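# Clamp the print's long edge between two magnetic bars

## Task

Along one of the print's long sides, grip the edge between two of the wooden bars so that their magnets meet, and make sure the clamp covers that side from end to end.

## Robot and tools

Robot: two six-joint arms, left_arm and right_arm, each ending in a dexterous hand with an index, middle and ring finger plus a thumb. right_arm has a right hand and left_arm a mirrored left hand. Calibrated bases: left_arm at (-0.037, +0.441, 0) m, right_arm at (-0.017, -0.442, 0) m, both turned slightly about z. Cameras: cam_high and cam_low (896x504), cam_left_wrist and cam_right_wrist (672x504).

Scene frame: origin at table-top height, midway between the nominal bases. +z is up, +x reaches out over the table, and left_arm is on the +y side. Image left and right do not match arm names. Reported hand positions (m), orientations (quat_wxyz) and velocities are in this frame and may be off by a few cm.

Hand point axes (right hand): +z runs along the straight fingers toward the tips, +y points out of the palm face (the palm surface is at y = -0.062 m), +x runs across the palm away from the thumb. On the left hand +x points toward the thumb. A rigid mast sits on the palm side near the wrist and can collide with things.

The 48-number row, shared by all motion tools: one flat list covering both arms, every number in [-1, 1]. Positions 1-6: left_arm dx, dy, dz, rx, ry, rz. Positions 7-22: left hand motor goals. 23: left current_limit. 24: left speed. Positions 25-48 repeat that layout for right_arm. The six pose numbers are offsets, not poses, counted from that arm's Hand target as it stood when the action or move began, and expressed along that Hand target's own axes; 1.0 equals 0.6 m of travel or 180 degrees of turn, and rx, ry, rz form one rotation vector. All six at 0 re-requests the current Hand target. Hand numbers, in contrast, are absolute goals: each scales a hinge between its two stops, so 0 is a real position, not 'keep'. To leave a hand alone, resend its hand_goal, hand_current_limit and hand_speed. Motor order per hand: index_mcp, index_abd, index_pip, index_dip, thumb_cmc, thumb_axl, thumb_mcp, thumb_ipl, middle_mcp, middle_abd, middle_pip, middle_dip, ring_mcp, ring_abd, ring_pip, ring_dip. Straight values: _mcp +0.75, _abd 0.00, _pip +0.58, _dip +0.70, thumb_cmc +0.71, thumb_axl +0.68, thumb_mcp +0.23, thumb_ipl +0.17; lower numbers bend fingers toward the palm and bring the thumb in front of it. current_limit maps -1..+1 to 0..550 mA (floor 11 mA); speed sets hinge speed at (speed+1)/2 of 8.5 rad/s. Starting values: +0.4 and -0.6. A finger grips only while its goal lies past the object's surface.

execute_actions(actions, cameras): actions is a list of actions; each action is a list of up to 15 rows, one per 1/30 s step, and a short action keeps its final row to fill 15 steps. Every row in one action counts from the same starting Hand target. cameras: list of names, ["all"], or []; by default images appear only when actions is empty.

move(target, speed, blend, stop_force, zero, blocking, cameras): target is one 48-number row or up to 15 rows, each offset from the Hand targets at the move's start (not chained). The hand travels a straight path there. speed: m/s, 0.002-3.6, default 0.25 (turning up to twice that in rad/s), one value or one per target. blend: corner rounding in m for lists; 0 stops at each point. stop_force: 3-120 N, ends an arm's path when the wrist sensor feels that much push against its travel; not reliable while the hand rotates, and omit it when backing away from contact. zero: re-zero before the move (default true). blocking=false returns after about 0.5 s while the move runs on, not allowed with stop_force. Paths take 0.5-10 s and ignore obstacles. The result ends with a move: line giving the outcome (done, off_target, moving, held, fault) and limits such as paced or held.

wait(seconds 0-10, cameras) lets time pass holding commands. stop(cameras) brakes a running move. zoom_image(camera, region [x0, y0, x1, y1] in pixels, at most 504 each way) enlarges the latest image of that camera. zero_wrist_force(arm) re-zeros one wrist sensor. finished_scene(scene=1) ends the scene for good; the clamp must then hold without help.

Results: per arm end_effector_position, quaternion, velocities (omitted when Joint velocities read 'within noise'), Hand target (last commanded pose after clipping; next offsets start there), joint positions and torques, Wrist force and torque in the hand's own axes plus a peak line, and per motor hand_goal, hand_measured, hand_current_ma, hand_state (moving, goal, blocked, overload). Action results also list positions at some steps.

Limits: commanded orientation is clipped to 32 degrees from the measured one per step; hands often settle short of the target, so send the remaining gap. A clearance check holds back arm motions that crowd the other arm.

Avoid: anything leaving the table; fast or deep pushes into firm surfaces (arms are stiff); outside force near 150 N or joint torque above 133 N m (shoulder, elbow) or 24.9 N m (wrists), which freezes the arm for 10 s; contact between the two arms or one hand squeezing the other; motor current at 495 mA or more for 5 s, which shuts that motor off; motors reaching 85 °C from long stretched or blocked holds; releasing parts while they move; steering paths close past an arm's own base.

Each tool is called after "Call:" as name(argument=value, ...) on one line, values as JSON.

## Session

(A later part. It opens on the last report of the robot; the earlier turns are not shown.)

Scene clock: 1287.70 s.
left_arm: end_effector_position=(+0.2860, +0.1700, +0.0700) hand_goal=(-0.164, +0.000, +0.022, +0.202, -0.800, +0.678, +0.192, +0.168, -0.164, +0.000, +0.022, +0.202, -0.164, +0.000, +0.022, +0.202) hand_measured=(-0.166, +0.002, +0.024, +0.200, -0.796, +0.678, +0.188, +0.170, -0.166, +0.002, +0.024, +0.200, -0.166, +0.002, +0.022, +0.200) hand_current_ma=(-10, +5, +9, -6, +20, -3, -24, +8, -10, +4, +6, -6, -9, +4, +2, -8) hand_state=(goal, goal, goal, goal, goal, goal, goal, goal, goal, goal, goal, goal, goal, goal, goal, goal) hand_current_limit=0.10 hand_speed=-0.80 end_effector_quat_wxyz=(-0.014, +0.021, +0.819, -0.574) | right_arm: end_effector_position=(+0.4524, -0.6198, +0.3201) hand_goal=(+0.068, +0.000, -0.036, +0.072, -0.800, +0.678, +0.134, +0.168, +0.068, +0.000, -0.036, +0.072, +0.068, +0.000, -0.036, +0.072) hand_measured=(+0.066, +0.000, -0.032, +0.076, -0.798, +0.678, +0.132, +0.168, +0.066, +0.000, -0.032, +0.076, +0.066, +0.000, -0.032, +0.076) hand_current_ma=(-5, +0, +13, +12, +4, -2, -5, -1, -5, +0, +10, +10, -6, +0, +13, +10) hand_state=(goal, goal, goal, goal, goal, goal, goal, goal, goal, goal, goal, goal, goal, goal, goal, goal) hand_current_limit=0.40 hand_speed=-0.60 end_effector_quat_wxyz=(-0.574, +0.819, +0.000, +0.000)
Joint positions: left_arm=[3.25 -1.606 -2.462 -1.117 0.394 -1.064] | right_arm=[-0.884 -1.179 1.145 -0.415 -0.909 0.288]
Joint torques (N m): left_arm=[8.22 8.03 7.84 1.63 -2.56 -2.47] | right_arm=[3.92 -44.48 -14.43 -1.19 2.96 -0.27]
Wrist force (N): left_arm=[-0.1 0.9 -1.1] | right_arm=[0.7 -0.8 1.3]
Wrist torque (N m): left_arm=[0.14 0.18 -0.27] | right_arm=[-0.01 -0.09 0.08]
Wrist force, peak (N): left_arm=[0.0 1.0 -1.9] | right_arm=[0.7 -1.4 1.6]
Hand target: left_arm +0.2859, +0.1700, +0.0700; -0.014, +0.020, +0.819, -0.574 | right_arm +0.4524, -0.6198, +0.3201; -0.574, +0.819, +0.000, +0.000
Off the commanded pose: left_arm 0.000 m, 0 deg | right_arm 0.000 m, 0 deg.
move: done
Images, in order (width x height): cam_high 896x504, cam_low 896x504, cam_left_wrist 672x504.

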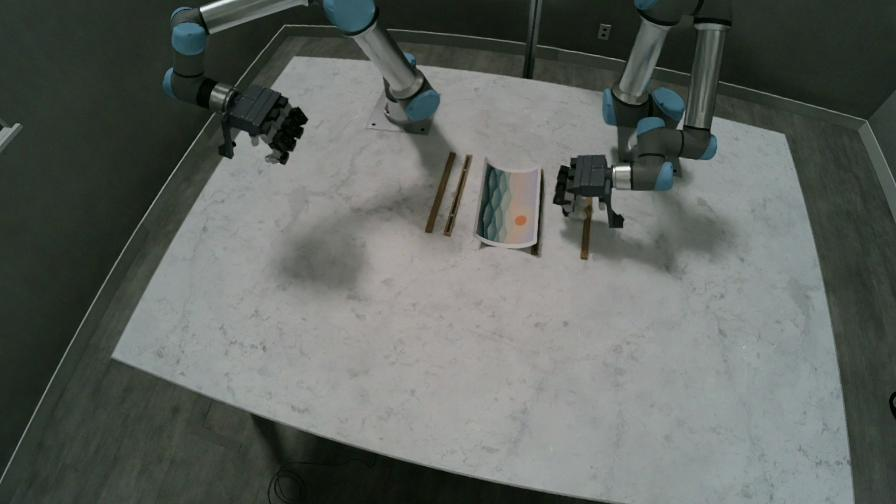

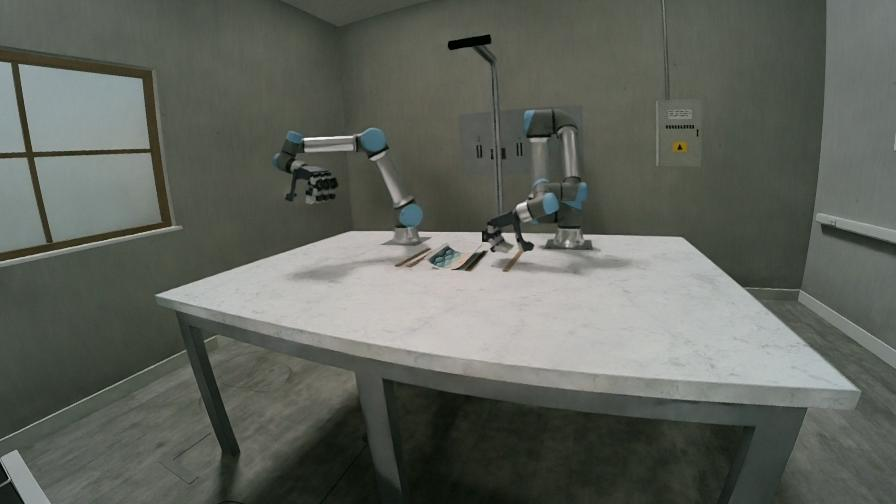

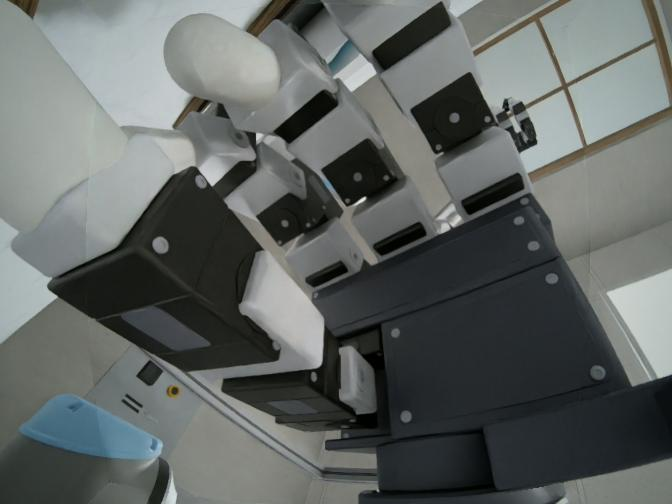

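Call:
move(target=[[0,0.0493,0.0304,0,0,0,-0.165,0,0.0219,0.2029,-0.8,0.678,0.191,0.1676,-0.165,0,0.0219,0.2029,-0.165,0,0.0219,0.2029,0.1,-0.8,0,0,0,0,0,0,0.0685,0,-0.0365,0.0725,-0.8,0.678,0.1348,0.1676,0.0685,0,-0.0365,0.0725,0.0685,0,-0.0365,0.0725,0.4,-0.6]], speed=0.05, cameras=["cam_high","cam_low","cam_left_wrist"])

Call:
zoom_image(camera="cam_high", region=[540, 160, 640, 270])

Call:
zoom_image(camera="cam_low", region=[470, 220, 560, 290])

Scene clock: 1302.83 s.
left_arm: end_effector_position=(+0.2855, +0.1629, +0.0359) hand_goal=(-0.164, +0.000, +0.022, +0.202, -0.800, +0.678, +0.192, +0.168, -0.164, +0.000, +0.022, +0.202, -0.164, +0.000, +0.022, +0.202) hand_measured=(-0.166, +0.002, +0.024, +0.200, -0.796, +0.678, +0.188, +0.170, -0.166, +0.002, +0.024, +0.200, -0.166, +0.002, +0.022, +0.200) hand_current_ma=(-10, +5, +9, -6, +20, -3, -23, +8, -10, +4, +6, -6, -9, +4, +2, -8) hand_state=(goal, goal, goal, goal, goal, goal, goal, goal, goal, goal, goal, goal, goal, goal, goal, goal) hand_current_limit=0.10 hand_speed=-0.80 end_effector_quat_wxyz=(-0.014, +0.020, +0.819, -0.574) | right_arm: end_effector_position=(+0.4524, -0.6198, +0.3201) hand_goal=(+0.068, +0.000, -0.036, +0.072, -0.800, +0.678, +0.134, +0.168, +0.068, +0.000, -0.036, +0.072, +0.068, +0.000, -0.036, +0.072) hand_measured=(+0.066, +0.000, -0.032, +0.076, -0.798, +0.678, +0.132, +0.168, +0.066, +0.000, -0.032, +0.076, +0.066, +0.000, -0.032, +0.076) hand_current_ma=(-5, +0, +13, +12, +4, -2, -5, -1, -5, +0, +10, +10, -6, +0, +13, +10) hand_state=(goal, goal, goal, goal, goal, goal, goal, goal, goal, goal, goal, goal, goal, goal, goal, goal) hand_current_limit=0.40 hand_speed=-0.60 end_effector_quat_wxyz=(-0.574, +0.819, +0.000, +0.000)
Joint positions: left_arm=[3.23 -1.728 -2.497 -0.915 0.385 -1.113] | right_arm=[-0.884 -1.179 1.145 -0.415 -0.909 0.288]
Joint torques (N m): left_arm=[3.76 24.23 18.93 1.41 -0.84 2.38] | right_arm=[3.72 -44.35 -14.38 -1.1 2.88 -0.17]
Wrist force (N): left_arm=[-0.3 0.5 -1.1] | right_arm=[0.6 -1.1 1.3]
Wrist torque (N m): left_arm=[0.08 0.19 -0.19] | right_arm=[-0.05 -0.07 0.07]
Wrist force, peak (N): left_arm=[-0.2 1.2 -1.4] | right_arm=[0.9 -1.2 1.7]
Hand target: left_arm +0.2856, +0.1630, +0.0359; -0.014, +0.020, +0.819, -0.574 | right_arm +0.4524, -0.6198, +0.3201; -0.574, +0.819, +0.000, +0.000
Off the commanded pose: left_arm 0.000 m, 0 deg | right_arm 0.000 m, 0 deg.
move: done
Images, in order (width x height): cam_high 896x504, cam_low 896x504, cam_left_wrist 672x504.

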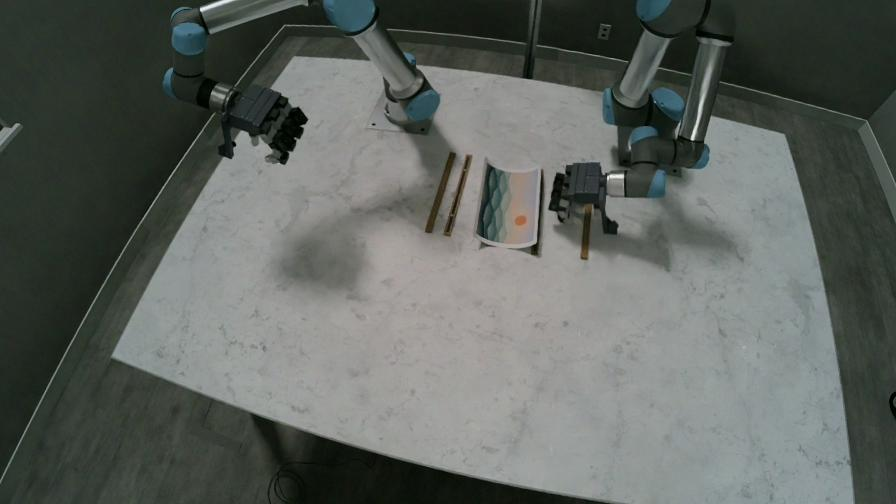

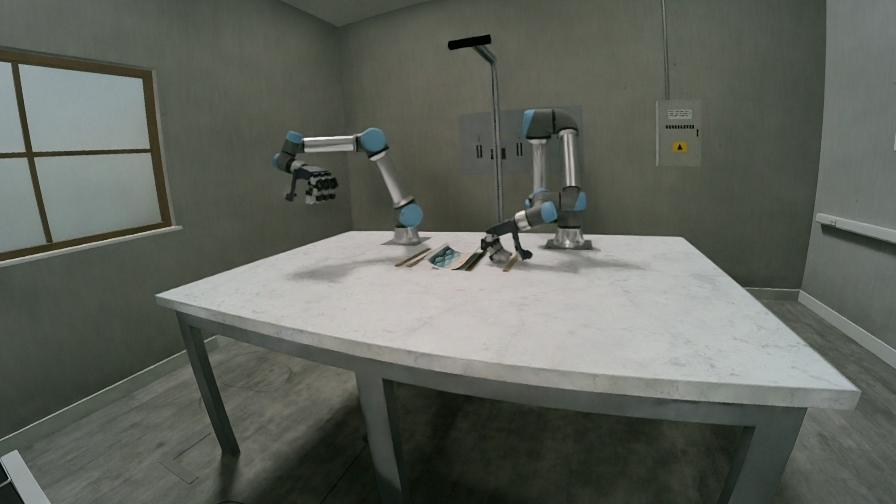

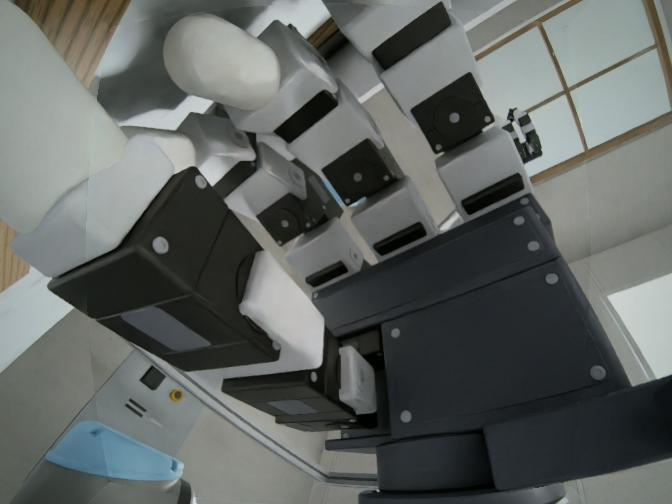

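Scaled by 4.582 from the camera's 896x504 image, which has a finer 1280x720 frame.

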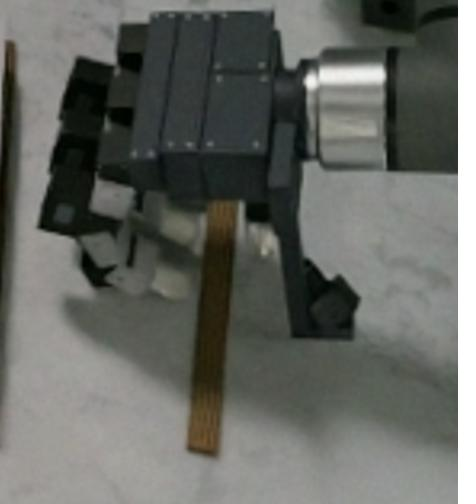

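Scaled by 5.600 from the camera's 896x504 image, which has a finer 1280x720 frame.

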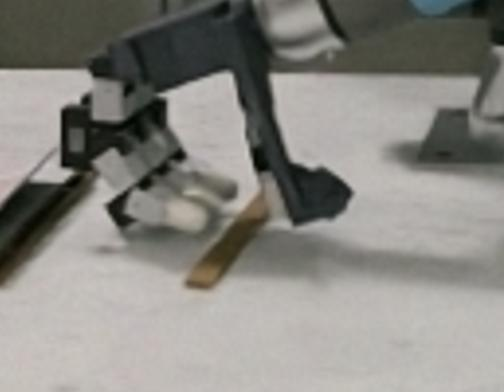

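Call:
move(target=[[0,0.01172,-0.00638,0,0,0,-0.165,0,0.0219,0.2029,-0.8,0.678,0.191,0.1676,-0.165,0,0.0219,0.2029,-0.165,0,0.0219,0.2029,0.1,-0.9,0,0,0,0,0,0,0.0685,0,-0.0365,0.0725,-0.8,0.678,0.1348,0.1676,0.0685,0,-0.0365,0.0725,0.0685,0,-0.0365,0.0725,0.4,-0.6],[0,0.01172,-0.00638,0,0,0,-0.165,0,0.0219,0.2029,-0.8,0.678,0.0,0.1676,-0.165,0,0.0219,0.2029,-0.165,0,0.0219,0.2029,0.1,-0.93,0,0,0,0,0,0,0.0685,0,-0.0365,0.0725,-0.8,0.678,0.1348,0.1676,0.0685,0,-0.0365,0.0725,0.0685,0,-0.0365,0.0725,0.4,-0.6]], speed=0.02, cameras=["cam_high","cam_low","cam_left_wrist"])

Call:
zoom_image(camera="cam_high", region=[540, 160, 640, 270])

Call:
zoom_image(camera="cam_low", region=[470, 220, 560, 290])

Scene clock: 1318.80 s.
left_arm: end_effector_position=(+0.2859, +0.1690, +0.0306) hand_goal=(-0.164, +0.000, +0.022, +0.202, -0.800, +0.678, +0.000, +0.168, -0.164, +0.000, +0.022, +0.202, -0.164, +0.000, +0.022, +0.202) hand_measured=(-0.166, +0.002, +0.024, +0.200, -0.798, +0.678, +0.110, +0.178, -0.166, +0.002, +0.024, +0.200, -0.166, +0.002, +0.022, +0.200) hand_current_ma=(-10, +5, +9, -6, +6, -3, +302, +55, -10, +4, +6, -6, -9, +4, +2, -8) hand_state=(goal, goal, goal, goal, goal, goal, blocked, goal, goal, goal, goal, goal, goal, goal, goal, goal) hand_current_limit=0.10 hand_speed=-0.93 end_effector_quat_wxyz=(-0.014, +0.020, +0.819, -0.574) | right_arm: end_effector_position=(+0.4524, -0.6198, +0.3201) hand_goal=(+0.068, +0.000, -0.036, +0.072, -0.800, +0.678, +0.134, +0.168, +0.068, +0.000, -0.036, +0.072, +0.068, +0.000, -0.036, +0.072) hand_measured=(+0.066, +0.000, -0.032, +0.076, -0.798, +0.678, +0.132, +0.168, +0.066, +0.000, -0.032, +0.076, +0.066, +0.000, -0.032, +0.076) hand_current_ma=(-5, +0, +13, +12, +4, -2, -5, -1, -5, +0, +10, +10, -6, +0, +13, +10) hand_state=(goal, goal, goal, goal, goal, goal, goal, goal, goal, goal, goal, goal, goal, goal, goal, goal) hand_current_limit=0.40 hand_speed=-0.60 end_effector_quat_wxyz=(-0.574, +0.819, +0.000, +0.000)
Joint positions: left_arm=[3.247 -1.735 -2.497 -0.946 0.392 -1.071] | right_arm=[-0.884 -1.179 1.145 -0.415 -0.909 0.288]
Joint torques (N m): left_arm=[-10.08 27.17 18.06 2.98 -3.33 -2.41] | right_arm=[3.38 -44.58 -14.1 -0.98 2.93 -0.39]
Wrist force (N): left_arm=[0.4 -1.6 -3.3] | right_arm=[0.4 -0.9 1.4]
Wrist torque (N m): left_arm=[-0.18 0.08 -0.16] | right_arm=[-0.02 -0.04 0.05]
Wrist force, peak (N): left_arm=[-0.1 -1.4 -3.4] | right_arm=[0.7 -1.4 1.6]
Hand target: left_arm +0.2859, +0.1690, +0.0306; -0.014, +0.020, +0.819, -0.574 | right_arm +0.4524, -0.6198, +0.3201; -0.574, +0.819, +0.000, +0.000
Off the commanded pose: left_arm 0.000 m, 0 deg | right_arm 0.000 m, 0 deg.
move: done
Images, in order (width x height): cam_high 896x504, cam_low 896x504, cam_left_wrist 672x504.

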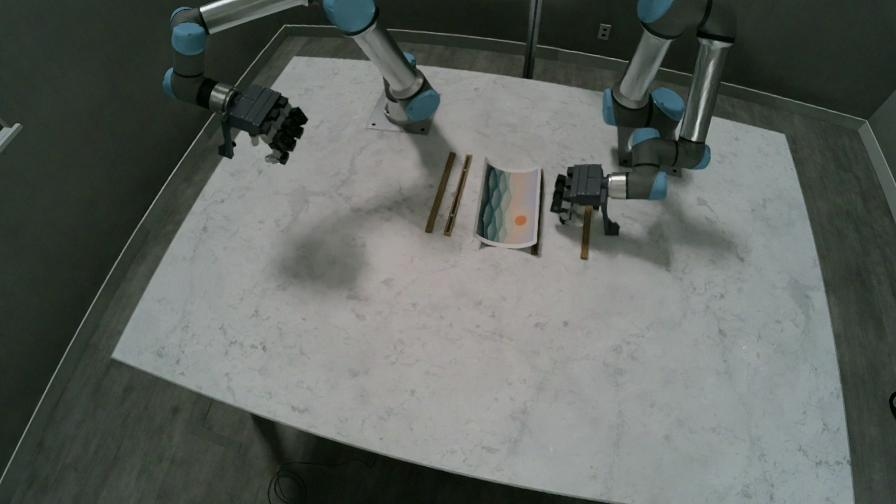

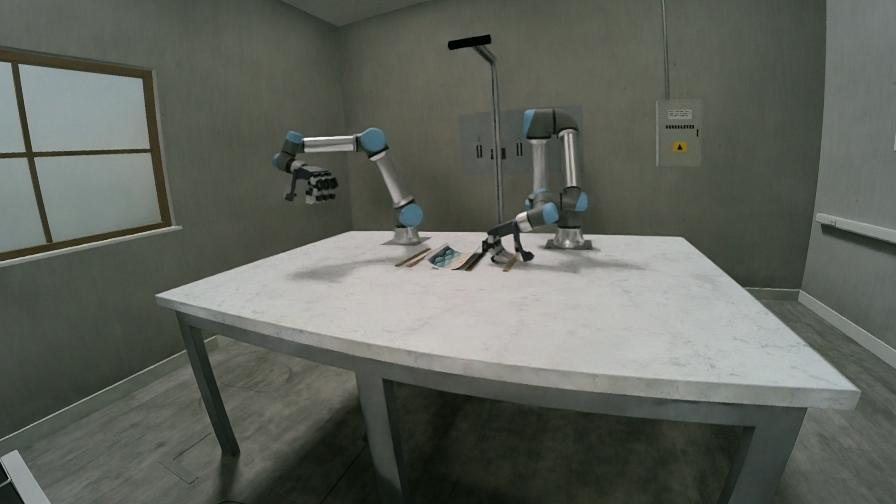

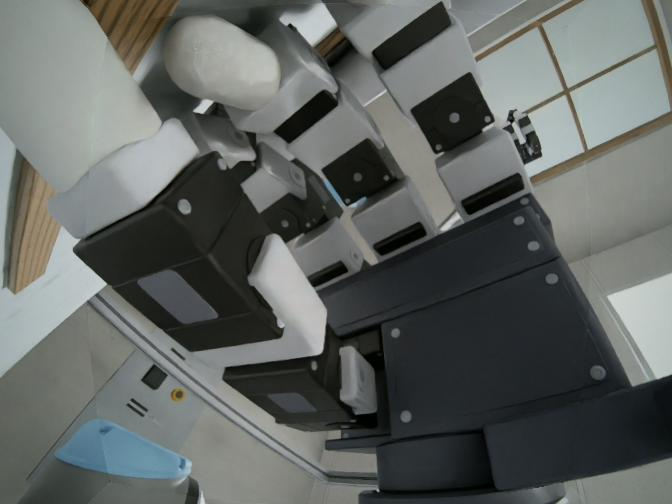

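Scaled by 4.582 from the camera's 896x504 image, which has a finer 1280x720 frame.

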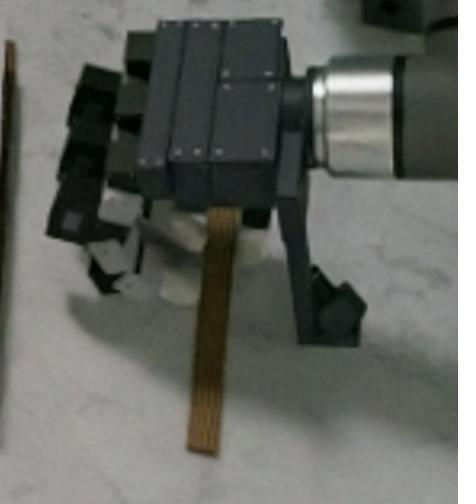

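Scaled by 5.600 from the camera's 896x504 image, which has a finer 1280x720 frame.

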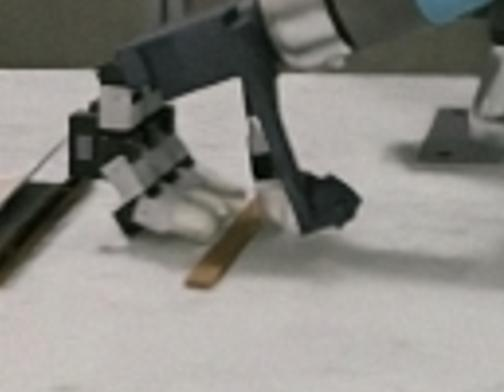

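Call:
move(target=[[0,0,0,0,0,0,-0.165,0,0.0219,0.2029,-0.8,0.678,0.191,0.1676,-0.165,0,0.0219,0.2029,-0.165,0,0.0219,0.2029,0.1,-0.8,0,0,0,0,0,0,0.0685,0,-0.0365,0.0725,-0.8,0.678,0.1348,0.1676,0.0685,0,-0.0365,0.0725,0.0685,0,-0.0365,0.0725,0.4,-0.6],[0,0,0,0,0,0,-0.165,0,0.0219,0.2029,-0.85,0.678,0.191,0.1676,-0.165,0,0.0219,0.2029,-0.165,0,0.0219,0.2029,0.1,-0.8,0,0,0,0,0,0,0.0685,0,-0.0365,0.0725,-0.8,0.678,0.1348,0.1676,0.0685,0,-0.0365,0.0725,0.0685,0,-0.0365,0.0725,0.4,-0.6],[0,0,0,0,0,0,-0.165,0,0.0219,0.2029,-0.85,0.678,0.0,0.1676,-0.165,0,0.0219,0.2029,-0.165,0,0.0219,0.2029,0.1,-0.93,0,0,0,0,0,0,0.0685,0,-0.0365,0.0725,-0.8,0.678,0.1348,0.1676,0.0685,0,-0.0365,0.0725,0.0685,0,-0.0365,0.0725,0.4,-0.6]], speed=0.02, cameras=["cam_high","cam_low"])

Call:
zoom_image(camera="cam_high", region=[540, 160, 640, 270])

Call:
zoom_image(camera="cam_low", region=[470, 220, 560, 290])

Scene clock: 1342.53 s.
left_arm: end_effector_position=(+0.2859, +0.1690, +0.0306) hand_goal=(-0.164, +0.000, +0.022, +0.202, -0.850, +0.678, +0.000, +0.168, -0.164, +0.000, +0.022, +0.202, -0.164, +0.000, +0.022, +0.202) hand_measured=(-0.162, +0.002, +0.024, +0.200, -0.848, +0.678, +0.076, +0.176, -0.164, +0.002, +0.024, +0.200, -0.166, +0.002, +0.022, +0.200) hand_current_ma=(+5, +5, +5, -6, +8, -3, +302, +53, -2, +4, +6, -6, -6, +4, +2, -8) hand_state=(goal, goal, goal, goal, goal, goal, blocked, goal, goal, goal, goal, goal, goal, goal, goal, goal) hand_current_limit=0.10 hand_speed=-0.93 end_effector_quat_wxyz=(-0.014, +0.020, +0.819, -0.574) | right_arm: end_effector_position=(+0.4524, -0.6198, +0.3201) hand_goal=(+0.068, +0.000, -0.036, +0.072, -0.800, +0.678, +0.134, +0.168, +0.068, +0.000, -0.036, +0.072, +0.068, +0.000, -0.036, +0.072) hand_measured=(+0.066, +0.000, -0.032, +0.076, -0.798, +0.678, +0.132, +0.168, +0.066, +0.000, -0.032, +0.076, +0.066, +0.000, -0.032, +0.076) hand_current_ma=(-5, +0, +13, +12, +4, -2, -5, -1, -5, +0, +10, +10, -6, +0, +13, +10) hand_state=(goal, goal, goal, goal, goal, goal, goal, goal, goal, goal, goal, goal, goal, goal, goal, goal) hand_current_limit=0.40 hand_speed=-0.60 end_effector_quat_wxyz=(-0.574, +0.819, +0.000, +0.000)
Joint positions: left_arm=[3.247 -1.735 -2.497 -0.946 0.392 -1.071] | right_arm=[-0.884 -1.179 1.145 -0.415 -0.909 0.288]
Joint torques (N m): left_arm=[-6.21 8.93 6.95 1.12 -2.39 1.67] | right_arm=[2.92 -44.85 -13.92 -0.89 2.9 -0.27]
Wrist force (N): left_arm=[-0.3 -1.0 -2.3] | right_arm=[0.4 -0.8 1.4]
Wrist torque (N m): left_arm=[-0.02 0.15 -0.22] | right_arm=[-0.02 -0.04 0.05]
Wrist force, peak (N): left_arm=[0.0 -1.9 -3.7] | right_arm=[0.7 -1.4 1.5]
Hand target: left_arm +0.2859, +0.1690, +0.0306; -0.014, +0.020, +0.819, -0.574 | right_arm +0.4524, -0.6198, +0.3201; -0.574, +0.819, +0.000, +0.000
Off the commanded pose: left_arm 0.000 m, 0 deg | right_arm 0.000 m, 0 deg.
move: done
Images, in order (width x height): cam_high 896x504, cam_low 896x504.

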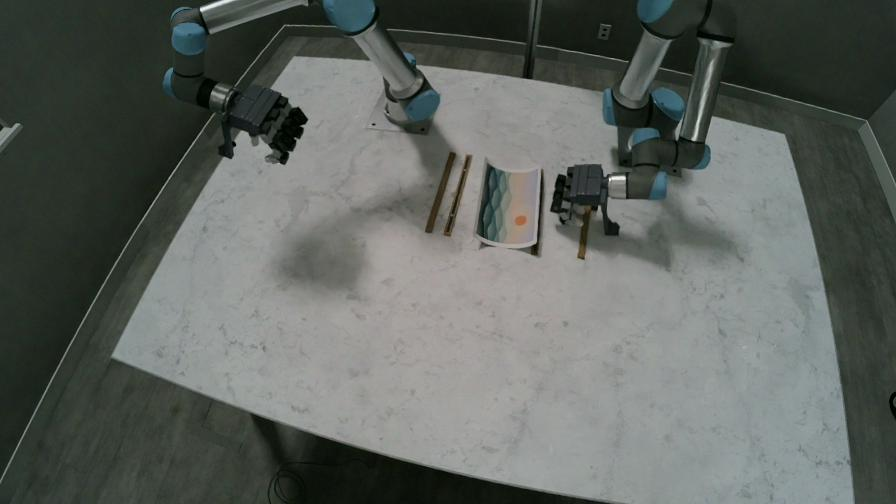

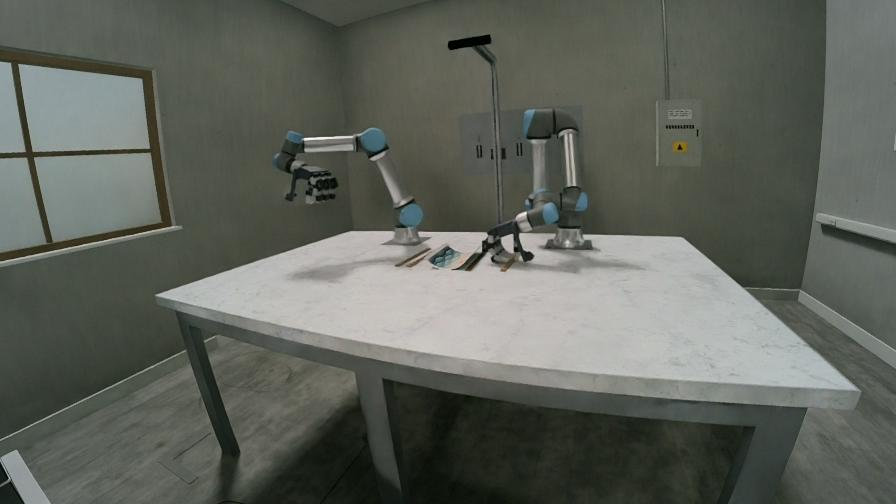

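Scaled by 4.582 from the camera's 896x504 image, which has a finer 1280x720 frame.

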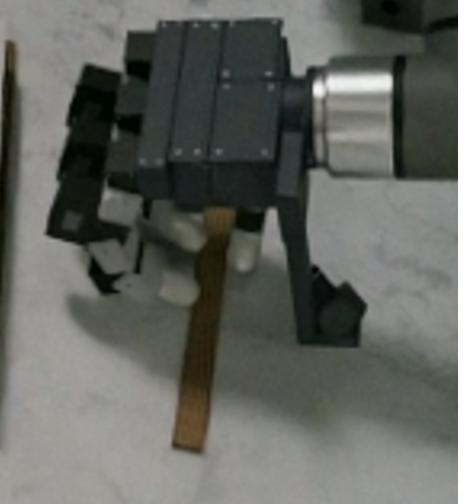

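Scaled by 5.600 from the camera's 896x504 image, which has a finer 1280x720 frame.

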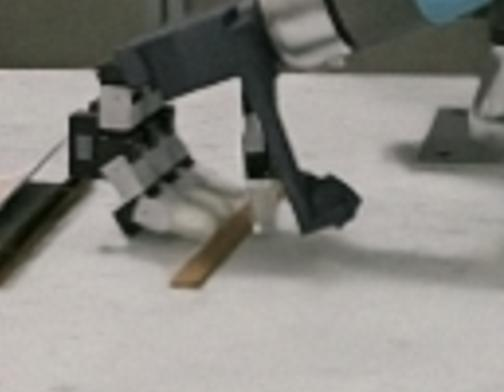

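Call:
move(target=[[0,0.00157,0.00057,0,0,0,-0.165,0,0.0219,0.2029,-0.85,0.678,0.0,0.1676,-0.165,0,0.0219,0.2029,-0.165,0,0.0219,0.2029,0.1,-0.93,0,0,0,0,0,0,0.0685,0,-0.0365,0.0725,-0.8,0.678,0.1348,0.1676,0.0685,0,-0.0365,0.0725,0.0685,0,-0.0365,0.0725,0.4,-0.6],[0,0.00157,0.00057,0,0,0,-0.2,0,0.0219,0.253,-0.85,0.678,0.0,0.1676,-0.2,0,0.0219,0.253,-0.2,0,0.0219,0.253,0.2,-0.95,0,0,0,0,0,0,0.0685,0,-0.0365,0.0725,-0.8,0.678,0.1348,0.1676,0.0685,0,-0.0365,0.0725,0.0685,0,-0.0365,0.0725,0.4,-0.6]], speed=0.02, cameras=["cam_high","cam_low","cam_left_wrist"])

Call:
zoom_image(camera="cam_high", region=[540, 160, 640, 270])

Call:
zoom_image(camera="cam_left_wrist", region=[0, 0, 300, 260])

Scene clock: 1373.07 s.
left_arm: end_effector_position=(+0.2859, +0.1690, +0.0296) hand_goal=(-0.200, +0.000, +0.022, +0.254, -0.850, +0.678, +0.000, +0.168, -0.200, +0.000, +0.022, +0.254, -0.200, +0.000, +0.022, +0.254) hand_measured=(-0.176, +0.002, +0.012, +0.224, -0.850, +0.678, +0.076, +0.188, -0.178, +0.002, +0.014, +0.226, -0.180, +0.002, +0.014, +0.228) hand_current_ma=(+116, +8, -38, -135, +3, -3, +330, +125, +103, +4, -36, -127, +94, +4, -33, -120) hand_state=(blocked, goal, goal, blocked, goal, goal, blocked, blocked, blocked, goal, goal, blocked, blocked, goal, goal, blocked) hand_current_limit=0.20 hand_speed=-0.95 end_effector_quat_wxyz=(-0.014, +0.020, +0.819, -0.574) | right_arm: end_effector_position=(+0.4524, -0.6198, +0.3201) hand_goal=(+0.068, +0.000, -0.036, +0.072, -0.800, +0.678, +0.134, +0.168, +0.068, +0.000, -0.036, +0.072, +0.068, +0.000, -0.036, +0.072) hand_measured=(+0.066, +0.000, -0.032, +0.076, -0.798, +0.678, +0.132, +0.168, +0.066, +0.000, -0.032, +0.076, +0.066, +0.000, -0.032, +0.076) hand_current_ma=(-5, +0, +13, +12, +4, -2, -5, -1, -5, +0, +10, +10, -6, +0, +13, +10) hand_state=(goal, goal, goal, goal, goal, goal, goal, goal, goal, goal, goal, goal, goal, goal, goal, goal) hand_current_limit=0.40 hand_speed=-0.60 end_effector_quat_wxyz=(-0.574, +0.819, +0.000, +0.000)
Joint positions: left_arm=[3.247 -1.739 -2.498 -0.942 0.392 -1.071] | right_arm=[-0.884 -1.179 1.145 -0.415 -0.909 0.288]
Joint torques (N m): left_arm=[3.04 18.19 4.39 0.45 -1.53 0.54] | right_arm=[2.41 -44.16 -14.18 -0.77 2.87 -0.19]
Wrist force (N): left_arm=[0.1 -11.9 -1.7] | right_arm=[0.4 -1.2 1.4]
Wrist torque (N m): left_arm=[-0.60 0.11 0.07] | right_arm=[-0.05 -0.05 0.05]
Wrist force, peak (N): left_arm=[-0.1 -12.2 -1.8] | right_arm=[1.0 -1.1 1.7]
Hand target: left_arm +0.2859, +0.1690, +0.0296; -0.014, +0.020, +0.819, -0.574 | right_arm +0.4524, -0.6198, +0.3201; -0.574, +0.819, +0.000, +0.000
Off the commanded pose: left_arm 0.000 m, 0 deg | right_arm 0.000 m, 0 deg.
move: done
Images, in order (width x height): cam_high 896x504, cam_low 896x504, cam_left_wrist 672x504.

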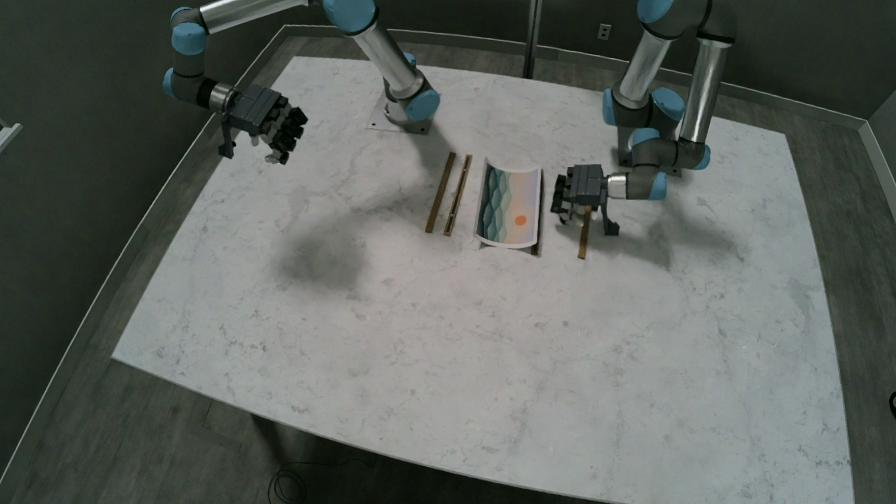

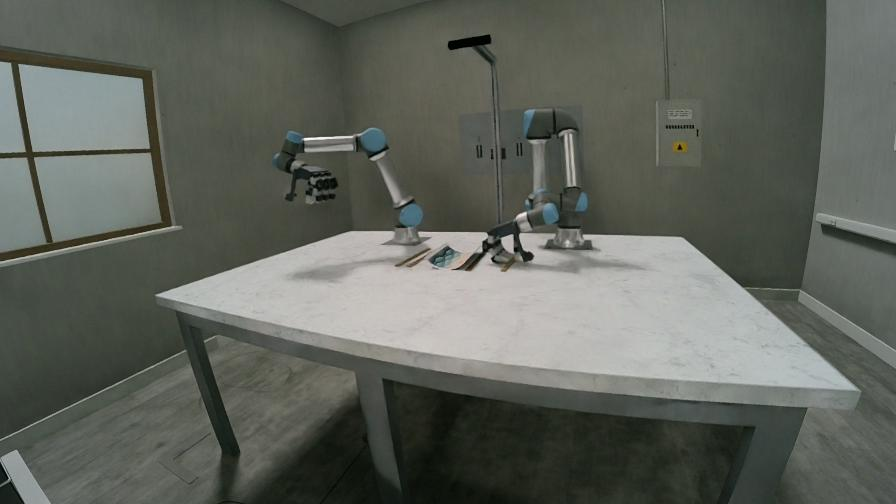

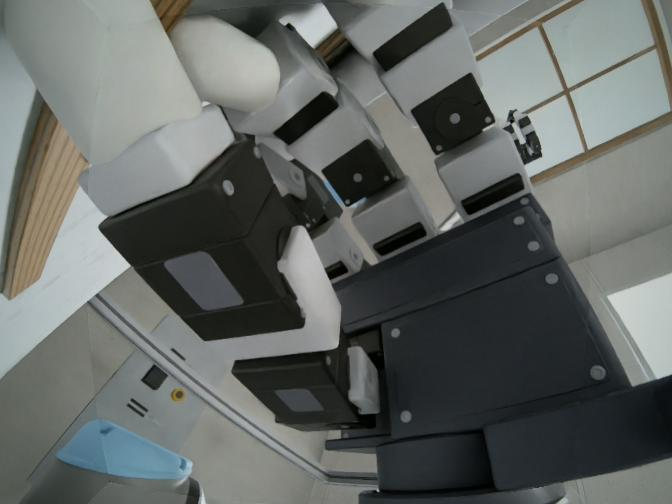

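Scaled by 4.582 from the camera's 896x504 image, which has a finer 1280x720 frame.

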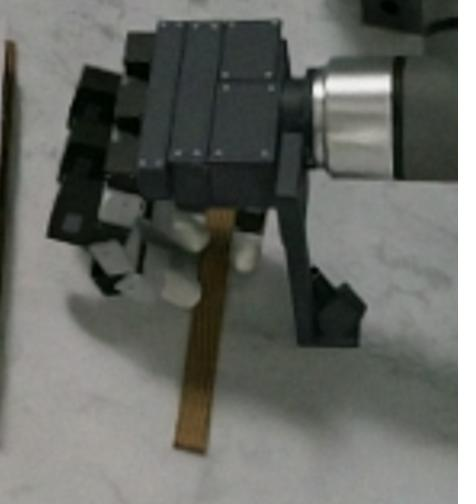

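Scaled by 1.680 from the camera's 672x504 image, which has a finer 960x720 frame.

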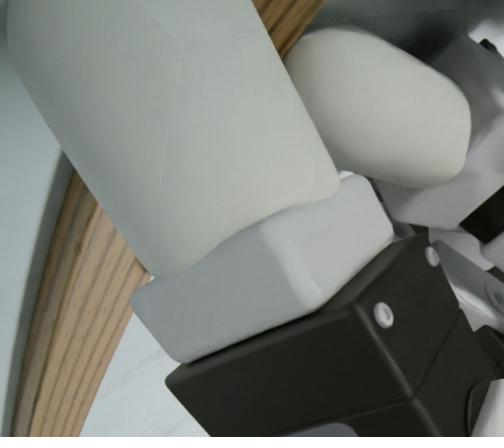

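Call:
move(target=[[0,-0.0219,-0.008,0,0,0,-0.2,0,0.0219,0.253,-0.85,0.678,0.0,0.1676,-0.2,0,0.0219,0.253,-0.2,0,0.0219,0.253,0.2,-0.95,0,0,0,0,0,0,0.0685,0,-0.0365,0.0725,-0.8,0.678,0.1348,0.1676,0.0685,0,-0.0365,0.0725,0.0685,0,-0.0365,0.0725,0.4,-0.6]], speed=0.015, cameras=["cam_high","cam_low","cam_left_wrist"])

Call:
zoom_image(camera="cam_high", region=[540, 160, 640, 270])

Call:
zoom_image(camera="cam_low", region=[470, 220, 560, 290])

Scene clock: 1382.53 s.
left_arm: end_effector_position=(+0.2859, +0.1690, +0.0437) hand_goal=(-0.200, +0.000, +0.022, +0.254, -0.850, +0.678, +0.000, +0.168, -0.200, +0.000, +0.022, +0.254, -0.200, +0.000, +0.022, +0.254) hand_measured=(-0.196, +0.002, +0.022, +0.252, -0.850, +0.678, +0.002, +0.170, -0.198, +0.000, +0.022, +0.252, -0.198, +0.000, +0.022, +0.252) hand_current_ma=(+13, +6, -2, -9, +3, -3, +10, +9, +13, +2, -3, -9, +12, +2, -3, -9) hand_state=(goal, goal, goal, goal, goal, goal, goal, goal, goal, goal, goal, goal, goal, goal, goal, goal) hand_current_limit=0.20 hand_speed=-0.95 end_effector_quat_wxyz=(-0.014, +0.021, +0.819, -0.574) | right_arm: end_effector_position=(+0.4524, -0.6198, +0.3201) hand_goal=(+0.068, +0.000, -0.036, +0.072, -0.800, +0.678, +0.134, +0.168, +0.068, +0.000, -0.036, +0.072, +0.068, +0.000, -0.036, +0.072) hand_measured=(+0.066, +0.000, -0.032, +0.076, -0.798, +0.678, +0.132, +0.168, +0.066, +0.000, -0.032, +0.076, +0.066, +0.000, -0.032, +0.076) hand_current_ma=(-5, +0, +13, +12, +4, -2, -5, -1, -5, +0, +10, +10, -6, +0, +13, +10) hand_state=(goal, goal, goal, goal, goal, goal, goal, goal, goal, goal, goal, goal, goal, goal, goal, goal) hand_current_limit=0.40 hand_speed=-0.60 end_effector_quat_wxyz=(-0.574, +0.819, +0.000, +0.000)
Joint positions: left_arm=[3.247 -1.691 -2.487 -1.001 0.392 -1.071] | right_arm=[-0.884 -1.179 1.145 -0.415 -0.909 0.288]
Joint torques (N m): left_arm=[1.64 7.32 12.92 3.18 0.14 2.68] | right_arm=[2.53 -44.17 -13.98 -0.7 2.85 -0.35]
Wrist force (N): left_arm=[-0.3 0.7 -1.2] | right_arm=[0.3 -1.3 1.6]
Wrist torque (N m): left_arm=[0.12 0.20 -0.25] | right_arm=[-0.10 -0.04 0.03]
Wrist force, peak (N): left_arm=[0.2 -12.4 -1.8] | right_arm=[0.7 -1.3 1.6]
Hand target: left_arm +0.2859, +0.1690, +0.0436; -0.014, +0.020, +0.819, -0.574 | right_arm +0.4524, -0.6198, +0.3201; -0.574, +0.819, +0.000, +0.000
Off the commanded pose: left_arm 0.000 m, 0 deg | right_arm 0.000 m, 0 deg.
move: done
Images, in order (width x height): cam_high 896x504, cam_low 896x504, cam_left_wrist 672x504.

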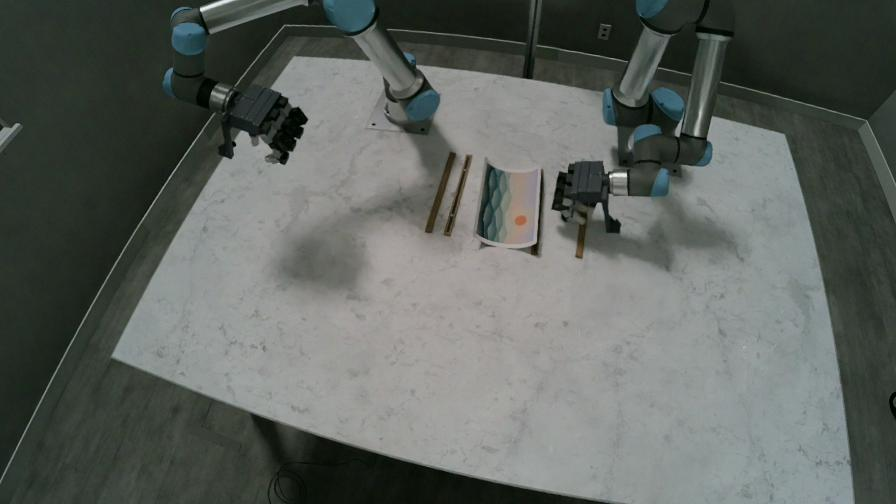

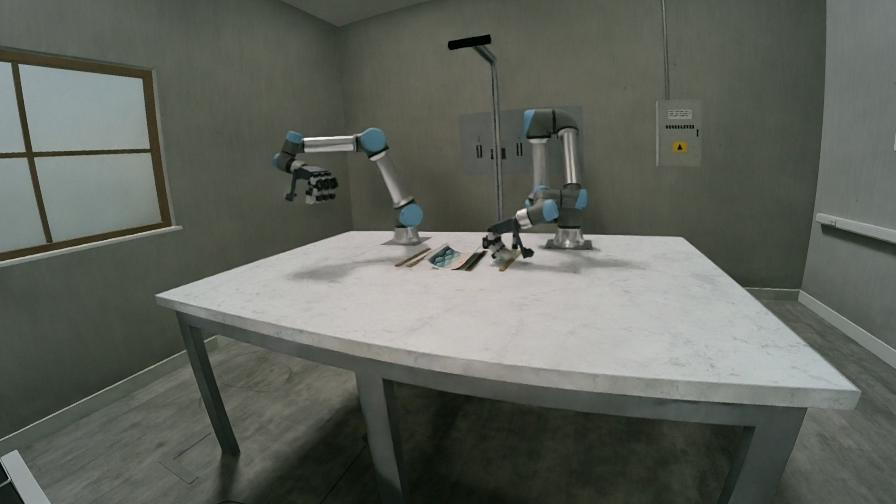

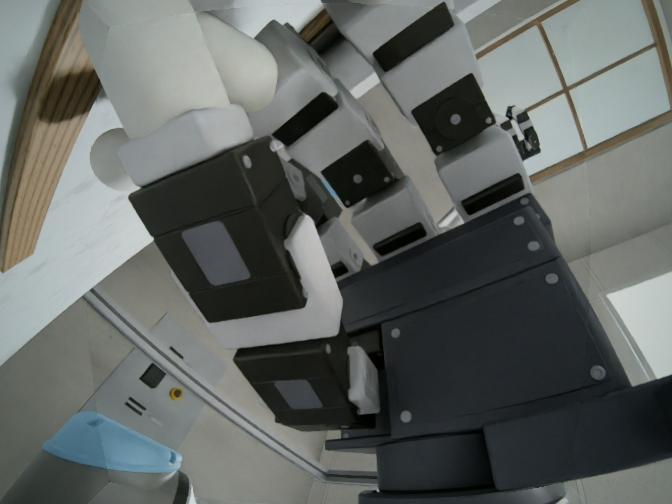

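Scaled by 4.582 from the camera's 896x504 image, which has a finer 1280x720 frame.

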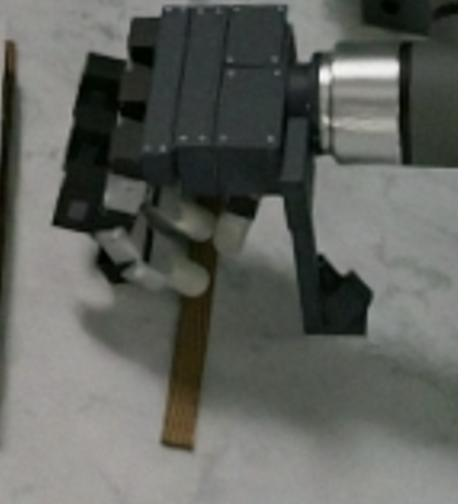

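Scaled by 5.600 from the camera's 896x504 image, which has a finer 1280x720 frame.

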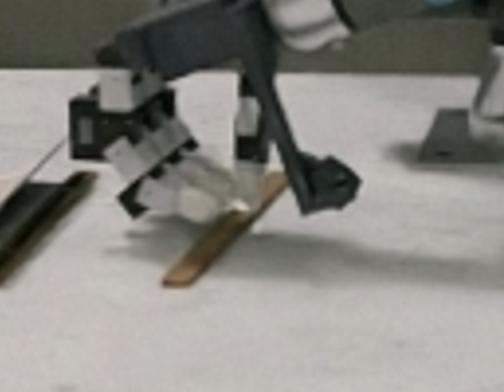

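Call:
zoom_image(camera="cam_left_wrist", region=[0, 60, 140, 290])

Call:
zoom_image(camera="cam_low", region=[490, 235, 530, 280])

Scaled by 2.191 from the camera's 672x504 image, which has a finer 960x720 frame.

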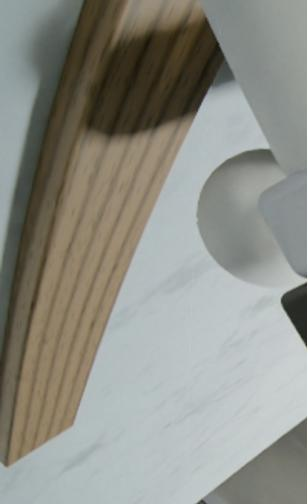

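Scaled by 11.200 from the camera's 896x504 image, which has a finer 1280x720 frame.

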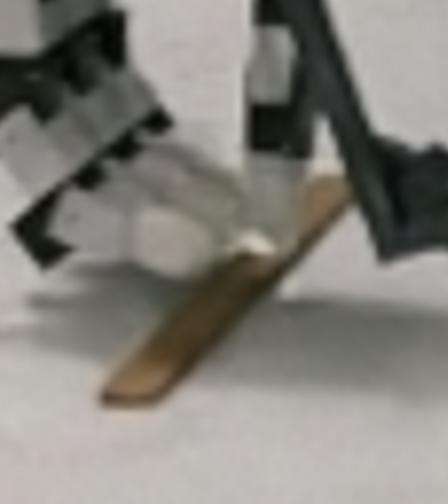

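Call:
zoom_image(camera="cam_low", region=[385, 240, 435, 275])

Call:
zoom_image(camera="cam_low", region=[490, 250, 520, 275])

Call:
zoom_image(camera="cam_low", region=[425, 235, 495, 280])

Scaled by 10.080 from the camera's 896x504 image, which has a finer 1280x720 frame.

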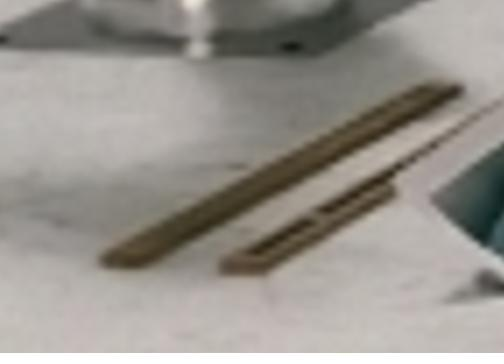

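Scaled by 16.800 from the camera's 896x504 image, which has a finer 1280x720 frame.

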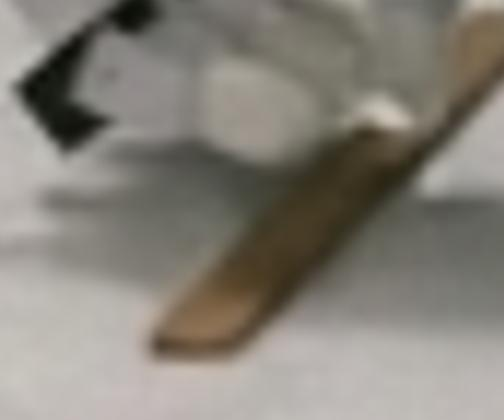

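Scaled by 7.200 from the camera's 896x504 image, which has a finer 1280x720 frame.

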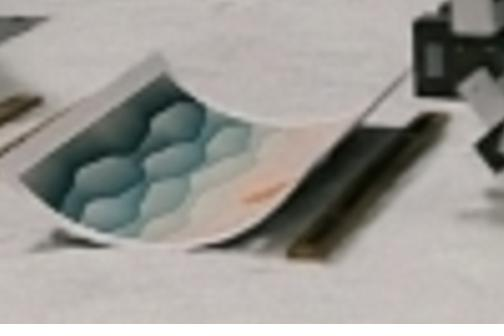

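Call:
zoom_image(camera="cam_left_wrist", region=[0, 180, 70, 290])

Call:
zoom_image(camera="cam_left_wrist", region=[20, 40, 150, 170])

Scaled by 4.582 from the camera's 672x504 image, which has a finer 960x720 frame.

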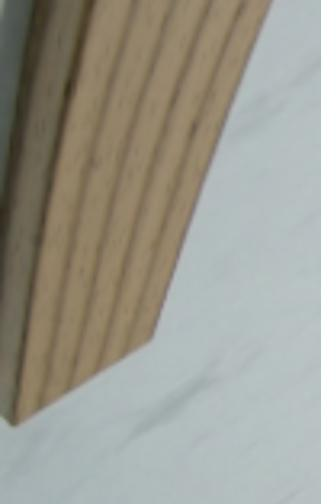

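Scaled by 3.877 from the camera's 672x504 image, which has a finer 960x720 frame.

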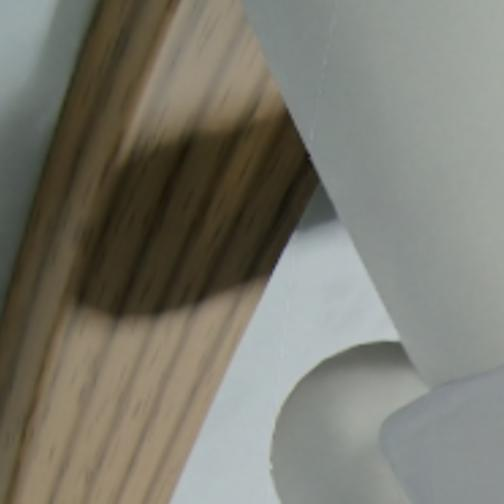

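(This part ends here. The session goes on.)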